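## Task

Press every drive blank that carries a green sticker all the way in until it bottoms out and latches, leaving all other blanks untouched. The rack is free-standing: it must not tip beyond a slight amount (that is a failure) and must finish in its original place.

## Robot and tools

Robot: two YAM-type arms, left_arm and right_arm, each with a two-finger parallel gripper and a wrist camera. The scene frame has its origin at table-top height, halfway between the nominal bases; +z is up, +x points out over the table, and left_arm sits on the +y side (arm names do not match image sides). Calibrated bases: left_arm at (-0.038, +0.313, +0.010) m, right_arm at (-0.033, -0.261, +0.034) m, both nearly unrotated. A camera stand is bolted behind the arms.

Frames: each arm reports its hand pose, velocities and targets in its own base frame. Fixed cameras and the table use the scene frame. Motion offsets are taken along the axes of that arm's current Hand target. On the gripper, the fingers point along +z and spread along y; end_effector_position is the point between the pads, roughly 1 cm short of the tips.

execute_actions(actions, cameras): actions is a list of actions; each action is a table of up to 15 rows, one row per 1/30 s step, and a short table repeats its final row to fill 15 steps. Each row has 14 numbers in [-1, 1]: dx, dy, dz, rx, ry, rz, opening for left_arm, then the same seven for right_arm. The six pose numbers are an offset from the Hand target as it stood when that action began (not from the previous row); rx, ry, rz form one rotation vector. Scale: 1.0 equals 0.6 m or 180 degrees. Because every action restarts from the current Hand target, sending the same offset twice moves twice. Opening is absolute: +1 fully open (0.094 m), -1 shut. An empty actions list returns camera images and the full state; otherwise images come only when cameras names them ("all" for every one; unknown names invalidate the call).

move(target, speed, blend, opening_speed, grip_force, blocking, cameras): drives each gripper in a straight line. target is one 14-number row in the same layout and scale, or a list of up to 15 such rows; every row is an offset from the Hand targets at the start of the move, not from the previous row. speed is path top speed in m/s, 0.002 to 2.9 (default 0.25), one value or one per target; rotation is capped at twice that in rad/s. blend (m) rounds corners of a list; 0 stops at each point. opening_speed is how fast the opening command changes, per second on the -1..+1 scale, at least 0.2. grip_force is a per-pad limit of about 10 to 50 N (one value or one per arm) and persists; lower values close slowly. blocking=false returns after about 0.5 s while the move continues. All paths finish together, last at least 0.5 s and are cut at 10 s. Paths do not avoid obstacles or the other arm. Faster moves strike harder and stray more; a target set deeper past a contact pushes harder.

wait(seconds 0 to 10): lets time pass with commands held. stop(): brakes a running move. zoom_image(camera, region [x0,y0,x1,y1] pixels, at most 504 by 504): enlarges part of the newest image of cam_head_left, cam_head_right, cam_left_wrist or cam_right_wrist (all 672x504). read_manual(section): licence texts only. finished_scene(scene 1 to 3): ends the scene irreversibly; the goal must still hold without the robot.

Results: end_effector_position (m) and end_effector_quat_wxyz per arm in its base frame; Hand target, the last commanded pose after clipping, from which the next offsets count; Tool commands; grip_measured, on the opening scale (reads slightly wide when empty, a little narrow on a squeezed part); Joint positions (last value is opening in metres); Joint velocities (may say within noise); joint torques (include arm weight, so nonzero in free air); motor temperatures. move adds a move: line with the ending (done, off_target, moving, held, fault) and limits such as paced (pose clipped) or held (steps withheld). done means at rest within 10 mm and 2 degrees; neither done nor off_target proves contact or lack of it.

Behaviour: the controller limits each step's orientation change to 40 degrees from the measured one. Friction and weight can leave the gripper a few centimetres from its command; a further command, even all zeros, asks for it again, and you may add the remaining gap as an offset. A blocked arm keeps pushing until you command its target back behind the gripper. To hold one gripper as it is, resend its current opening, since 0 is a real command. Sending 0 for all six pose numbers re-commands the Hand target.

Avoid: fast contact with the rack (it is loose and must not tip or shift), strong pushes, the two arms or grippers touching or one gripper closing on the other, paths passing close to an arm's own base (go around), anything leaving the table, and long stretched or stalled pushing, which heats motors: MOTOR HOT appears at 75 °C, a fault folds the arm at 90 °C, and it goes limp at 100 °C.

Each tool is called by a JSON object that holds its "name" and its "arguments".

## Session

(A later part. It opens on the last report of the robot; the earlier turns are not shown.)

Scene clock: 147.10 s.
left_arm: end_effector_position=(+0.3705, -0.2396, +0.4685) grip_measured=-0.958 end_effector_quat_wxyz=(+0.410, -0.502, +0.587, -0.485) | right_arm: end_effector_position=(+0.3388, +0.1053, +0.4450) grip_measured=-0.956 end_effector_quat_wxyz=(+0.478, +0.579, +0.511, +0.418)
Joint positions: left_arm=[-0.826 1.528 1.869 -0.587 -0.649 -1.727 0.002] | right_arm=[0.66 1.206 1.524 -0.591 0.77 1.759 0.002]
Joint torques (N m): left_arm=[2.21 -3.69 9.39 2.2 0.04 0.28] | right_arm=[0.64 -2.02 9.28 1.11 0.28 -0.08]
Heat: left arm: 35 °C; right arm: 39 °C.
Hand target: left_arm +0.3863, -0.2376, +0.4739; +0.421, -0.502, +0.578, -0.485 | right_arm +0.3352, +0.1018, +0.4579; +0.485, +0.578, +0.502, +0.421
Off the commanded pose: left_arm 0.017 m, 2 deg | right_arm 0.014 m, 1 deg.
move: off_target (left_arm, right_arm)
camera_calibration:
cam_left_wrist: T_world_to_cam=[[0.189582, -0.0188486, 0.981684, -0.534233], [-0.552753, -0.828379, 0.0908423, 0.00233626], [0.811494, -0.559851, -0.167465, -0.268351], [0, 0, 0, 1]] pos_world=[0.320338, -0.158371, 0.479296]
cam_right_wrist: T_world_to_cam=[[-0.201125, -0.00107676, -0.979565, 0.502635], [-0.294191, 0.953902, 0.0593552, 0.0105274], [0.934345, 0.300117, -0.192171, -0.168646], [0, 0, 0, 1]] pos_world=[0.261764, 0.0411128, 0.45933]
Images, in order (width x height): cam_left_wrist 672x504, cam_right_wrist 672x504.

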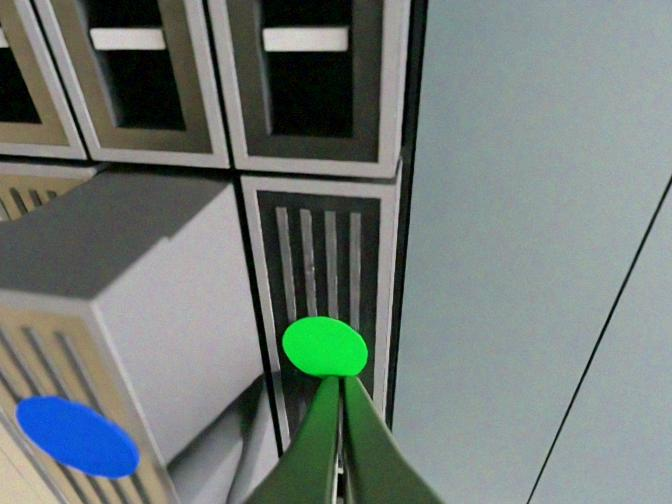

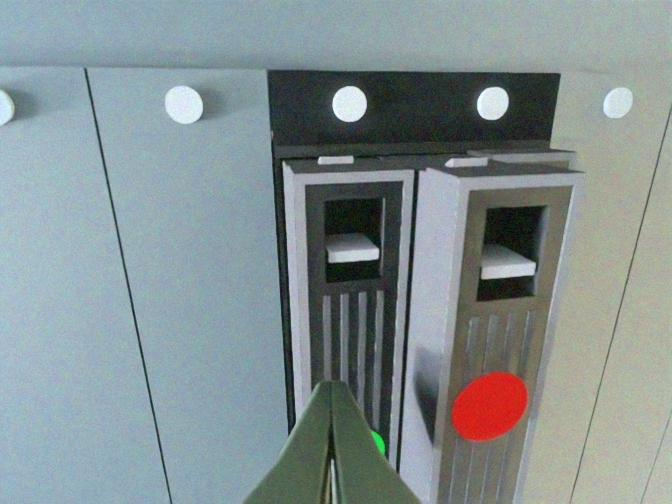

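{"name": "move", "arguments": {"target": [-0.0026,-0.0018,0.0198,0,0,0,-0.96,0.0020,-0.0015,0.0205,0,0,0,-0.96], "speed": 0.05, "cameras": ["cam_right_wrist", "cam_left_wrist"]}}

Scene clock: 150.60 s.
left_arm: end_effector_position=(+0.3712, -0.2395, +0.4684) grip_measured=-0.958 end_effector_quat_wxyz=(+0.403, -0.497, +0.597, -0.484) | right_arm: end_effector_position=(+0.3468, +0.1049, +0.4375) grip_measured=-0.956 end_effector_quat_wxyz=(+0.479, +0.583, +0.515, +0.407)
Joint positions: left_arm=[-0.814 1.532 1.886 -0.611 -0.617 -1.722 0.002] | right_arm=[0.642 1.229 1.524 -0.591 0.762 1.758 0.002]
Joint torques (N m): left_arm=[3.34 -2.06 8.94 2.7 -0.09 0.31] | right_arm=[-0.42 -2.48 9.02 1.43 0.04 -0.17]
Heat: left arm: 36 °C; right arm: 40 °C.
Hand target: left_arm +0.3983, -0.2377, +0.4729; +0.422, -0.502, +0.578, -0.485 | right_arm +0.3472, +0.1013, +0.4549; +0.485, +0.578, +0.502, +0.421
Off the commanded pose: left_arm 0.028 m, 3 deg | right_arm 0.018 m, 2 deg.
move: off_target (left_arm, right_arm)
camera_calibration:
cam_left_wrist: T_world_to_cam=[[0.200826, -0.0302051, 0.979161, -0.539939], [-0.568415, -0.817654, 0.0913589, 0.0109853], [0.797855, -0.574917, -0.181375, -0.260883], [0, 0, 0, 1]] pos_world=[0.322825, -0.157313, 0.480367]
cam_right_wrist: T_world_to_cam=[[-0.220561, -0.0122616, -0.975296, 0.502909], [-0.28309, 0.957684, 0.0519799, 0.0126493], [0.933388, 0.287561, -0.214698, -0.16595], [0, 0, 0, 1]] pos_world=[0.269398, 0.0417732, 0.454199]
Images, in order (width x height): cam_left_wrist 672x504, cam_right_wrist 672x504.

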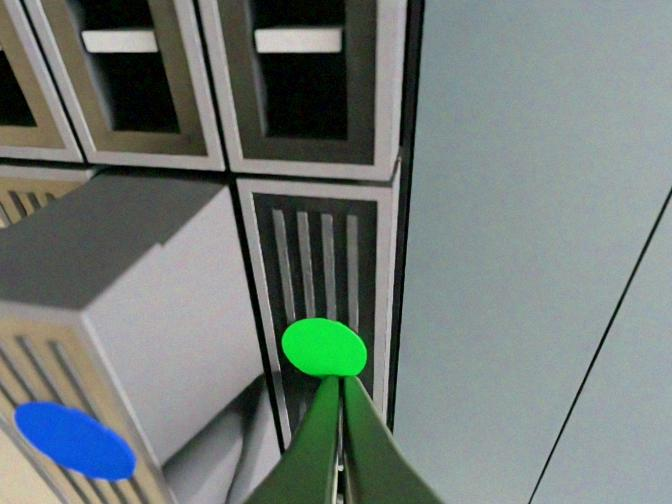

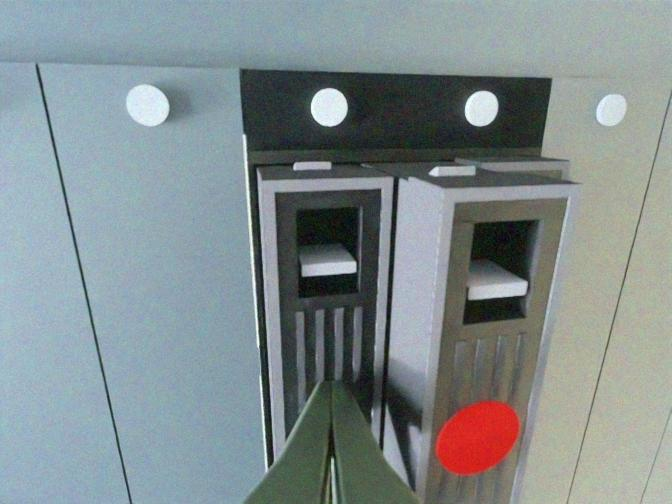

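{"name": "move", "arguments": {"target": [-0.0026,-0.0035,0.0195,0,0,0,-0.96,0.0027,0.0145,0.0244,0,0,0,-0.96], "speed": 0.05, "cameras": ["cam_right_wrist", "cam_left_wrist"]}}

Scene clock: 153.83 s.
left_arm: end_effector_position=(+0.3721, -0.2393, +0.4684) grip_measured=-0.958 end_effector_quat_wxyz=(+0.396, -0.493, +0.607, -0.482) | right_arm: end_effector_position=(+0.3617, +0.1037, +0.4400) grip_measured=-0.956 end_effector_quat_wxyz=(+0.478, +0.584, +0.518, +0.403)
Joint positions: left_arm=[-0.8 1.538 1.909 -0.64 -0.582 -1.717 0.002] | right_arm=[0.599 1.277 1.572 -0.591 0.722 1.743 0.002]
Joint torques (N m): left_arm=[4.19 -0.38 8.57 3.08 -0.19 0.28] | right_arm=[-0.55 -2.71 9.58 1.48 0.01 -0.16]
Heat: left arm: 37 °C; right arm: 40 °C.
Hand target: left_arm +0.4103, -0.2378, +0.4729; +0.422, -0.502, +0.578, -0.485 | right_arm +0.3632, +0.1007, +0.4609; +0.485, +0.578, +0.502, +0.421
Off the commanded pose: left_arm 0.039 m, 5 deg | right_arm 0.021 m, 3 deg.
move: off_target (left_arm, right_arm)
camera_calibration:
cam_left_wrist: T_world_to_cam=[[0.213956, -0.0419036, 0.975944, -0.546358], [-0.583977, -0.806379, 0.0934019, 0.0191534], [0.783067, -0.589913, -0.197, -0.25225], [0, 0, 0, 1]] pos_world=[0.32561, -0.156255, 0.481732]
cam_right_wrist: T_world_to_cam=[[-0.229185, -0.01626, -0.973247, 0.511232], [-0.281168, 0.958345, 0.0501997, 0.0180038], [0.93189, 0.285151, -0.22421, -0.174038], [0, 0, 0, 1]] pos_world=[0.284413, 0.040686, 0.45763]
Images, in order (width x height): cam_left_wrist 672x504, cam_right_wrist 672x504.

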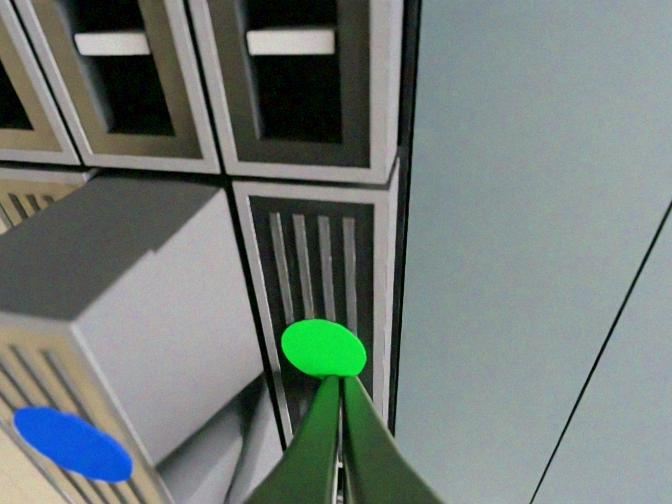

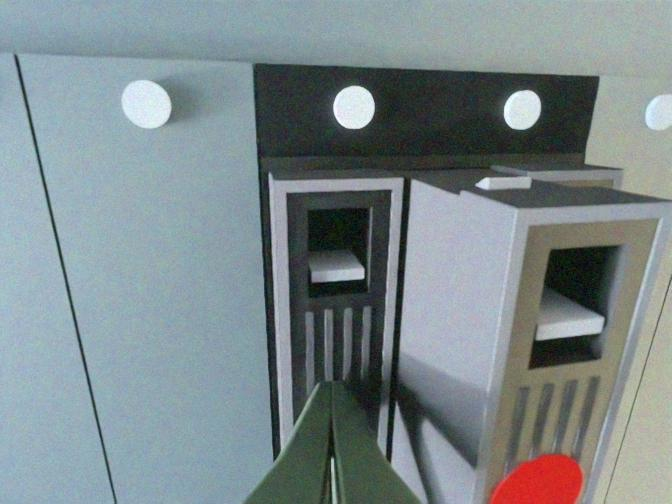

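{"name": "move", "arguments": {"target": [0,0,0,0,0,0,-0.96,0.0020,0.0067,0.0190,0,0,0,-0.96], "speed": 0.05, "cameras": ["cam_right_wrist", "cam_left_wrist"]}}

{"name": "zoom_image", "arguments": {"camera": "cam_left_wrist", "region": [170, 80, 470, 305]}}

Scene clock: 158.73 s.
left_arm: end_effector_position=(+0.3720, -0.2393, +0.4684) grip_measured=-0.958 end_effector_quat_wxyz=(+0.396, -0.493, +0.607, -0.482) | right_arm: end_effector_position=(+0.3627, +0.1036, +0.4417) grip_measured=-0.956 end_effector_quat_wxyz=(+0.474, +0.580, +0.527, +0.401)
Joint positions: left_arm=[-0.8 1.538 1.909 -0.64 -0.582 -1.717 0.002] | right_arm=[0.587 1.283 1.593 -0.612 0.695 1.732 0.002]
Joint torques (N m): left_arm=[4.29 -0.44 8.39 3.09 -0.14 0.31] | right_arm=[-1.74 -0.59 10.14 1.79 0.01 -0.16]
Motor temperatures (°C): left_arm=[31 32 34 38 33 30 32] | right_arm=[30 33 40 40 30 31 33]
Heat: left arm: 38 °C; right arm: 40 °C.
Hand target: left_arm +0.4103, -0.2378, +0.4729; +0.421, -0.502, +0.578, -0.485 | right_arm +0.3751, +0.1002, +0.4629; +0.485, +0.578, +0.502, +0.421
Off the commanded pose: left_arm 0.039 m, 5 deg | right_arm 0.025 m, 4 deg.
move: off_target (left_arm, right_arm)
camera_calibration:
cam_left_wrist: T_world_to_cam=[[0.213991, -0.0419045, 0.975936, -0.54637], [-0.584253, -0.806168, 0.0934929, 0.0191511], [0.782851, -0.590201, -0.196996, -0.252286], [0, 0, 0, 1]] pos_world=[0.32561, -0.156356, 0.481732]
cam_right_wrist: T_world_to_cam=[[-0.239182, -0.0270848, -0.970597, 0.516748], [-0.296041, 0.954051, 0.0463295, 0.0257883], [0.924744, 0.298418, -0.23621, -0.16804], [0, 0, 0, 1]] pos_world=[0.286625, 0.0395388, 0.460666]
Images, in order (width x height): cam_left_wrist 672x504, cam_right_wrist 672x504.

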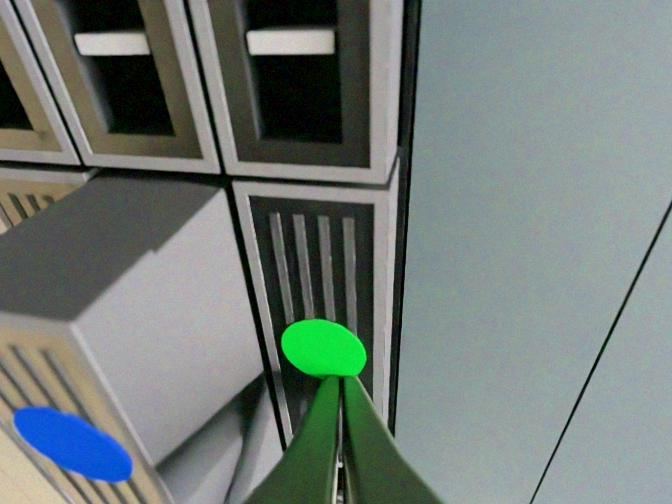

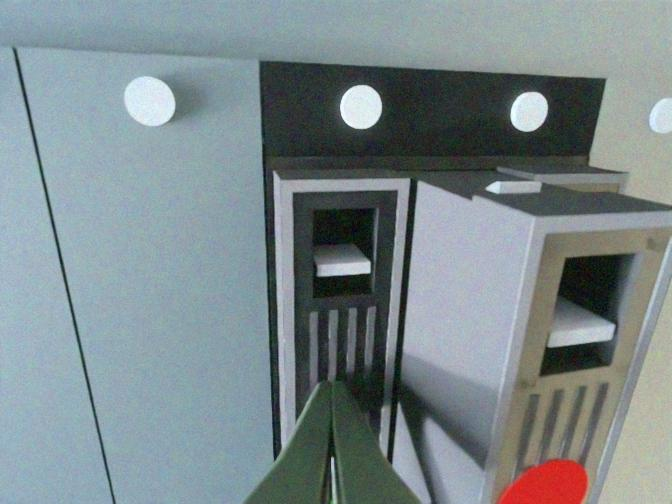

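Scaled by 1.680.

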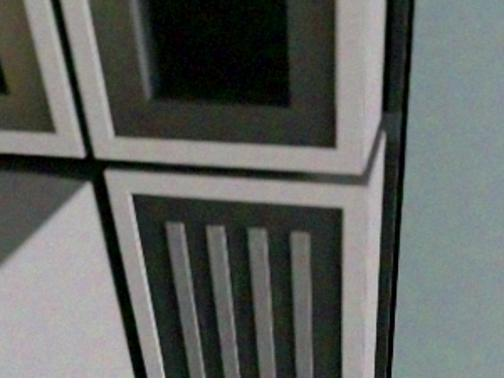

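{"name": "move", "arguments": {"target": [0.0197,0.0209,-0.1473,0,0,0,-0.96,0.0023,0.0024,0.0232,0,0,0,-0.96], "speed": 0.1, "cameras": ["cam_right_wrist", "cam_left_wrist"]}}

Scene clock: 164.07 s.
left_arm: end_effector_position=(+0.3242, -0.2512, +0.4707) grip_measured=-0.958 end_effector_quat_wxyz=(+0.412, -0.493, +0.590, -0.489) | right_arm: end_effector_position=(+0.3636, +0.1033, +0.4419) grip_measured=-0.956 end_effector_quat_wxyz=(+0.466, +0.576, +0.537, +0.403)
Joint positions: left_arm=[-0.978 1.453 1.806 -0.613 -0.785 -1.754 0.002] | right_arm=[0.568 1.284 1.608 -0.633 0.653 1.724 0.002]
Joint torques (N m): left_arm=[-0.13 -8.21 6.32 1.58 -0.47 -0.09] | right_arm=[-2.69 1.24 9.81 2.25 0.11 -0.15]
Heat: left arm: 38 °C; right arm: 41 °C.
Hand target: left_arm +0.3203, -0.2370, +0.4759; +0.421, -0.502, +0.578, -0.485 | right_arm +0.3892, +0.0996, +0.4619; +0.485, +0.578, +0.502, +0.421
Off the commanded pose: left_arm 0.016 m, 2 deg | right_arm 0.033 m, 5 deg.
move: off_target (left_arm, right_arm)
camera_calibration:
cam_left_wrist: T_world_to_cam=[[0.175755, -0.0281614, 0.984031, -0.526756], [-0.566681, -0.820261, 0.0777389, -0.0203814], [0.804973, -0.571295, -0.160124, -0.24112], [0, 0, 0, 1]] pos_world=[0.275126, -0.169303, 0.481319]
cam_right_wrist: T_world_to_cam=[[-0.251794, -0.0338475, -0.967189, 0.520979], [-0.317766, 0.946871, 0.0495894, 0.0335675], [0.914125, 0.319826, -0.249172, -0.161351], [0, 0, 0, 1]] pos_world=[0.289341, 0.0374541, 0.462017]
Images, in order (width x height): cam_left_wrist 672x504, cam_right_wrist 672x504.

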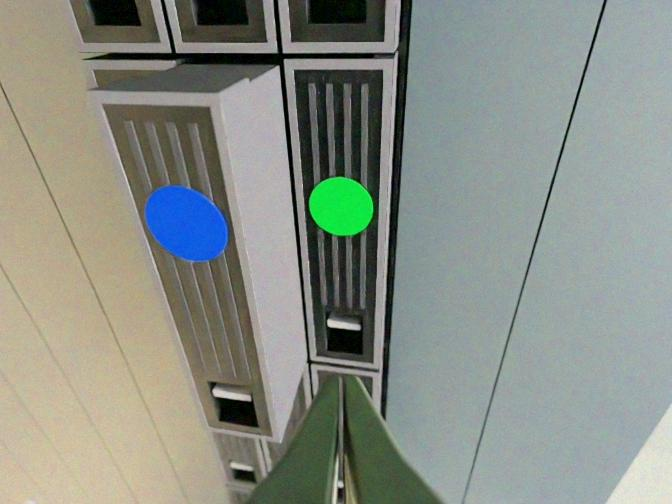

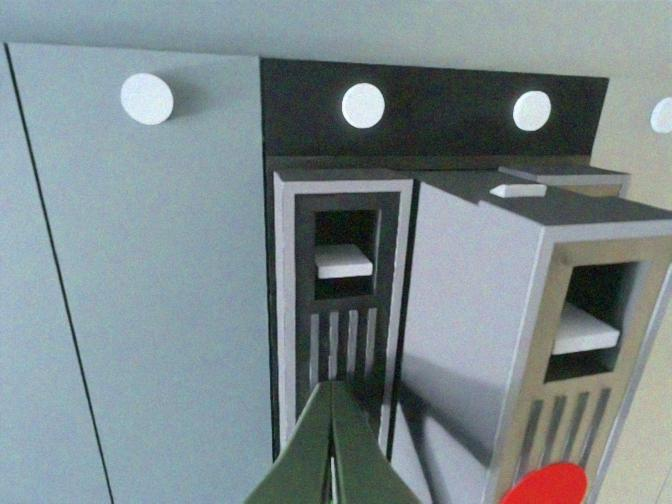

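{"name": "move", "arguments": {"target": [[0,0,0,0,0,0,-0.96,0.0017,0.0012,0.0166,0,0,0,-0.96],[0,0,0,0,0,0,-0.96,-0.0124,-0.0183,-0.1232,0,0,0,-0.96]], "speed": [0.04, 0.12], "cameras": ["all"]}}

Scene clock: 168.07 s.
left_arm: end_effector_position=(+0.3242, -0.2512, +0.4707) grip_measured=-0.958 end_effector_quat_wxyz=(+0.412, -0.493, +0.590, -0.489) | right_arm: end_effector_position=(+0.3179, +0.1078, +0.4713) grip_measured=-0.956 end_effector_quat_wxyz=(+0.482, +0.573, +0.498, +0.438)
Joint positions: left_arm=[-0.978 1.453 1.806 -0.613 -0.785 -1.754 0.002] | right_arm=[0.735 1.186 1.592 -0.637 0.84 1.767 0.002]
Joint torques (N m): left_arm=[-0.35 -8.23 6.24 1.63 -0.43 -0.07] | right_arm=[0.54 -2.36 5.18 0.84 0.27 0.06]
Heat: left arm: 38 °C; right arm: 42 °C.
Hand target: left_arm +0.3203, -0.2370, +0.4759; +0.421, -0.502, +0.578, -0.485 | right_arm +0.3141, +0.1027, +0.4640; +0.485, +0.578, +0.502, +0.421
Off the commanded pose: left_arm 0.016 m, 2 deg | right_arm 0.010 m, 2 deg.
move: off_target (left_arm)
camera_calibration:
cam_left_wrist: T_world_to_cam=[[0.175755, -0.0281614, 0.984031, -0.526756], [-0.566681, -0.820261, 0.0777389, -0.0203814], [0.804973, -0.571295, -0.160124, -0.24112], [0, 0, 0, 1]] pos_world=[0.275126, -0.169303, 0.481319]
cam_right_wrist: T_world_to_cam=[[-0.15839, 0.017844, -0.987215, 0.512182], [-0.302822, 0.950775, 0.0657705, 0.000504925], [0.939793, 0.309368, -0.14519, -0.169634], [0, 0, 0, 1]] pos_world=[0.240699, 0.0428599, 0.480972]

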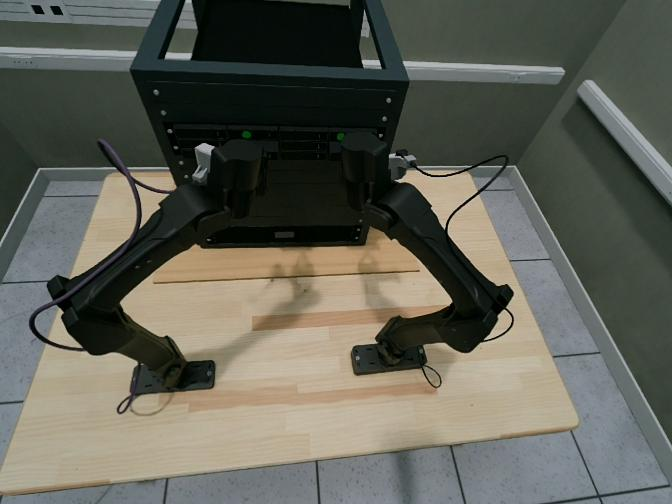

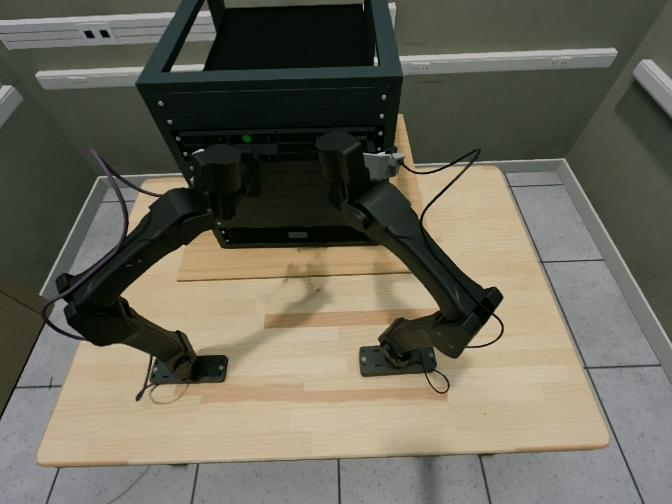

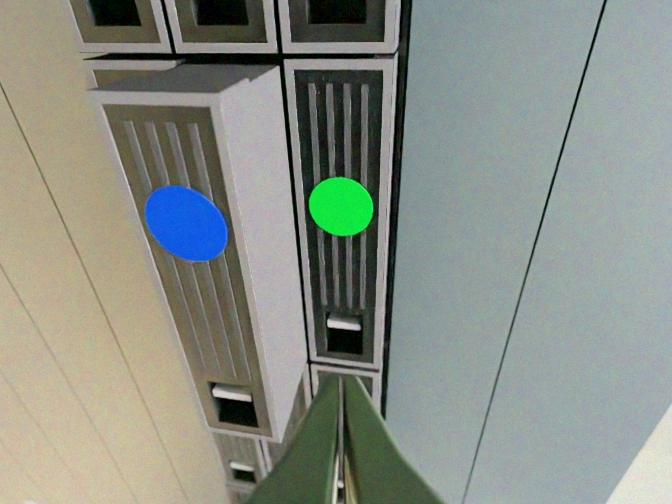

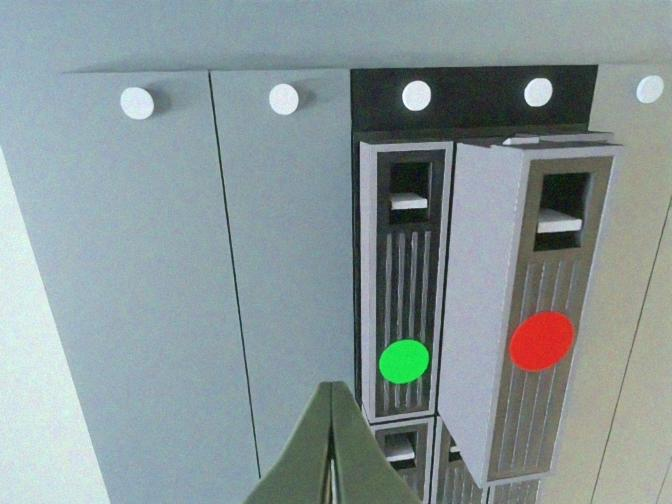

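{"name": "zoom_image", "arguments": {"camera": "cam_right_wrist", "region": [330, 120, 530, 500]}}

{"name": "zoom_image", "arguments": {"camera": "cam_left_wrist", "region": [240, 10, 440, 410]}}

{"name": "zoom_image", "arguments": {"camera": "cam_head_left", "region": [160, 100, 410, 200]}}

Scaled by 1.326.

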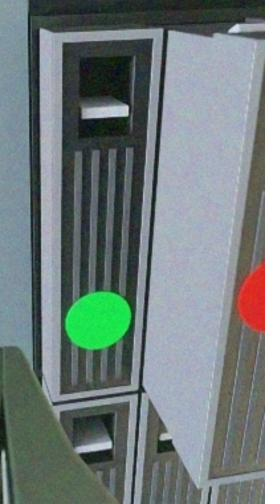

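Scaled by 1.260.

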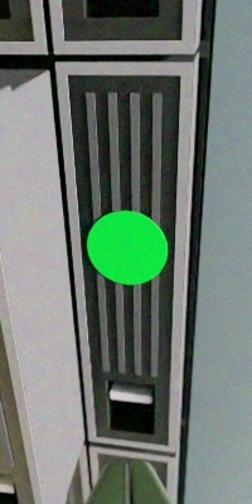

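Scaled by 2.016.

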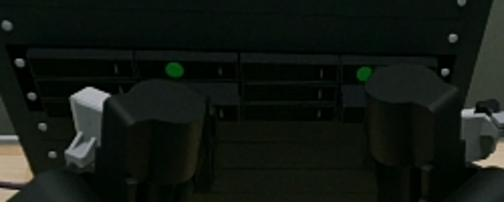

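{"name": "finished_scene", "arguments": {"scene": 3}}

The scene is finished: the task was done.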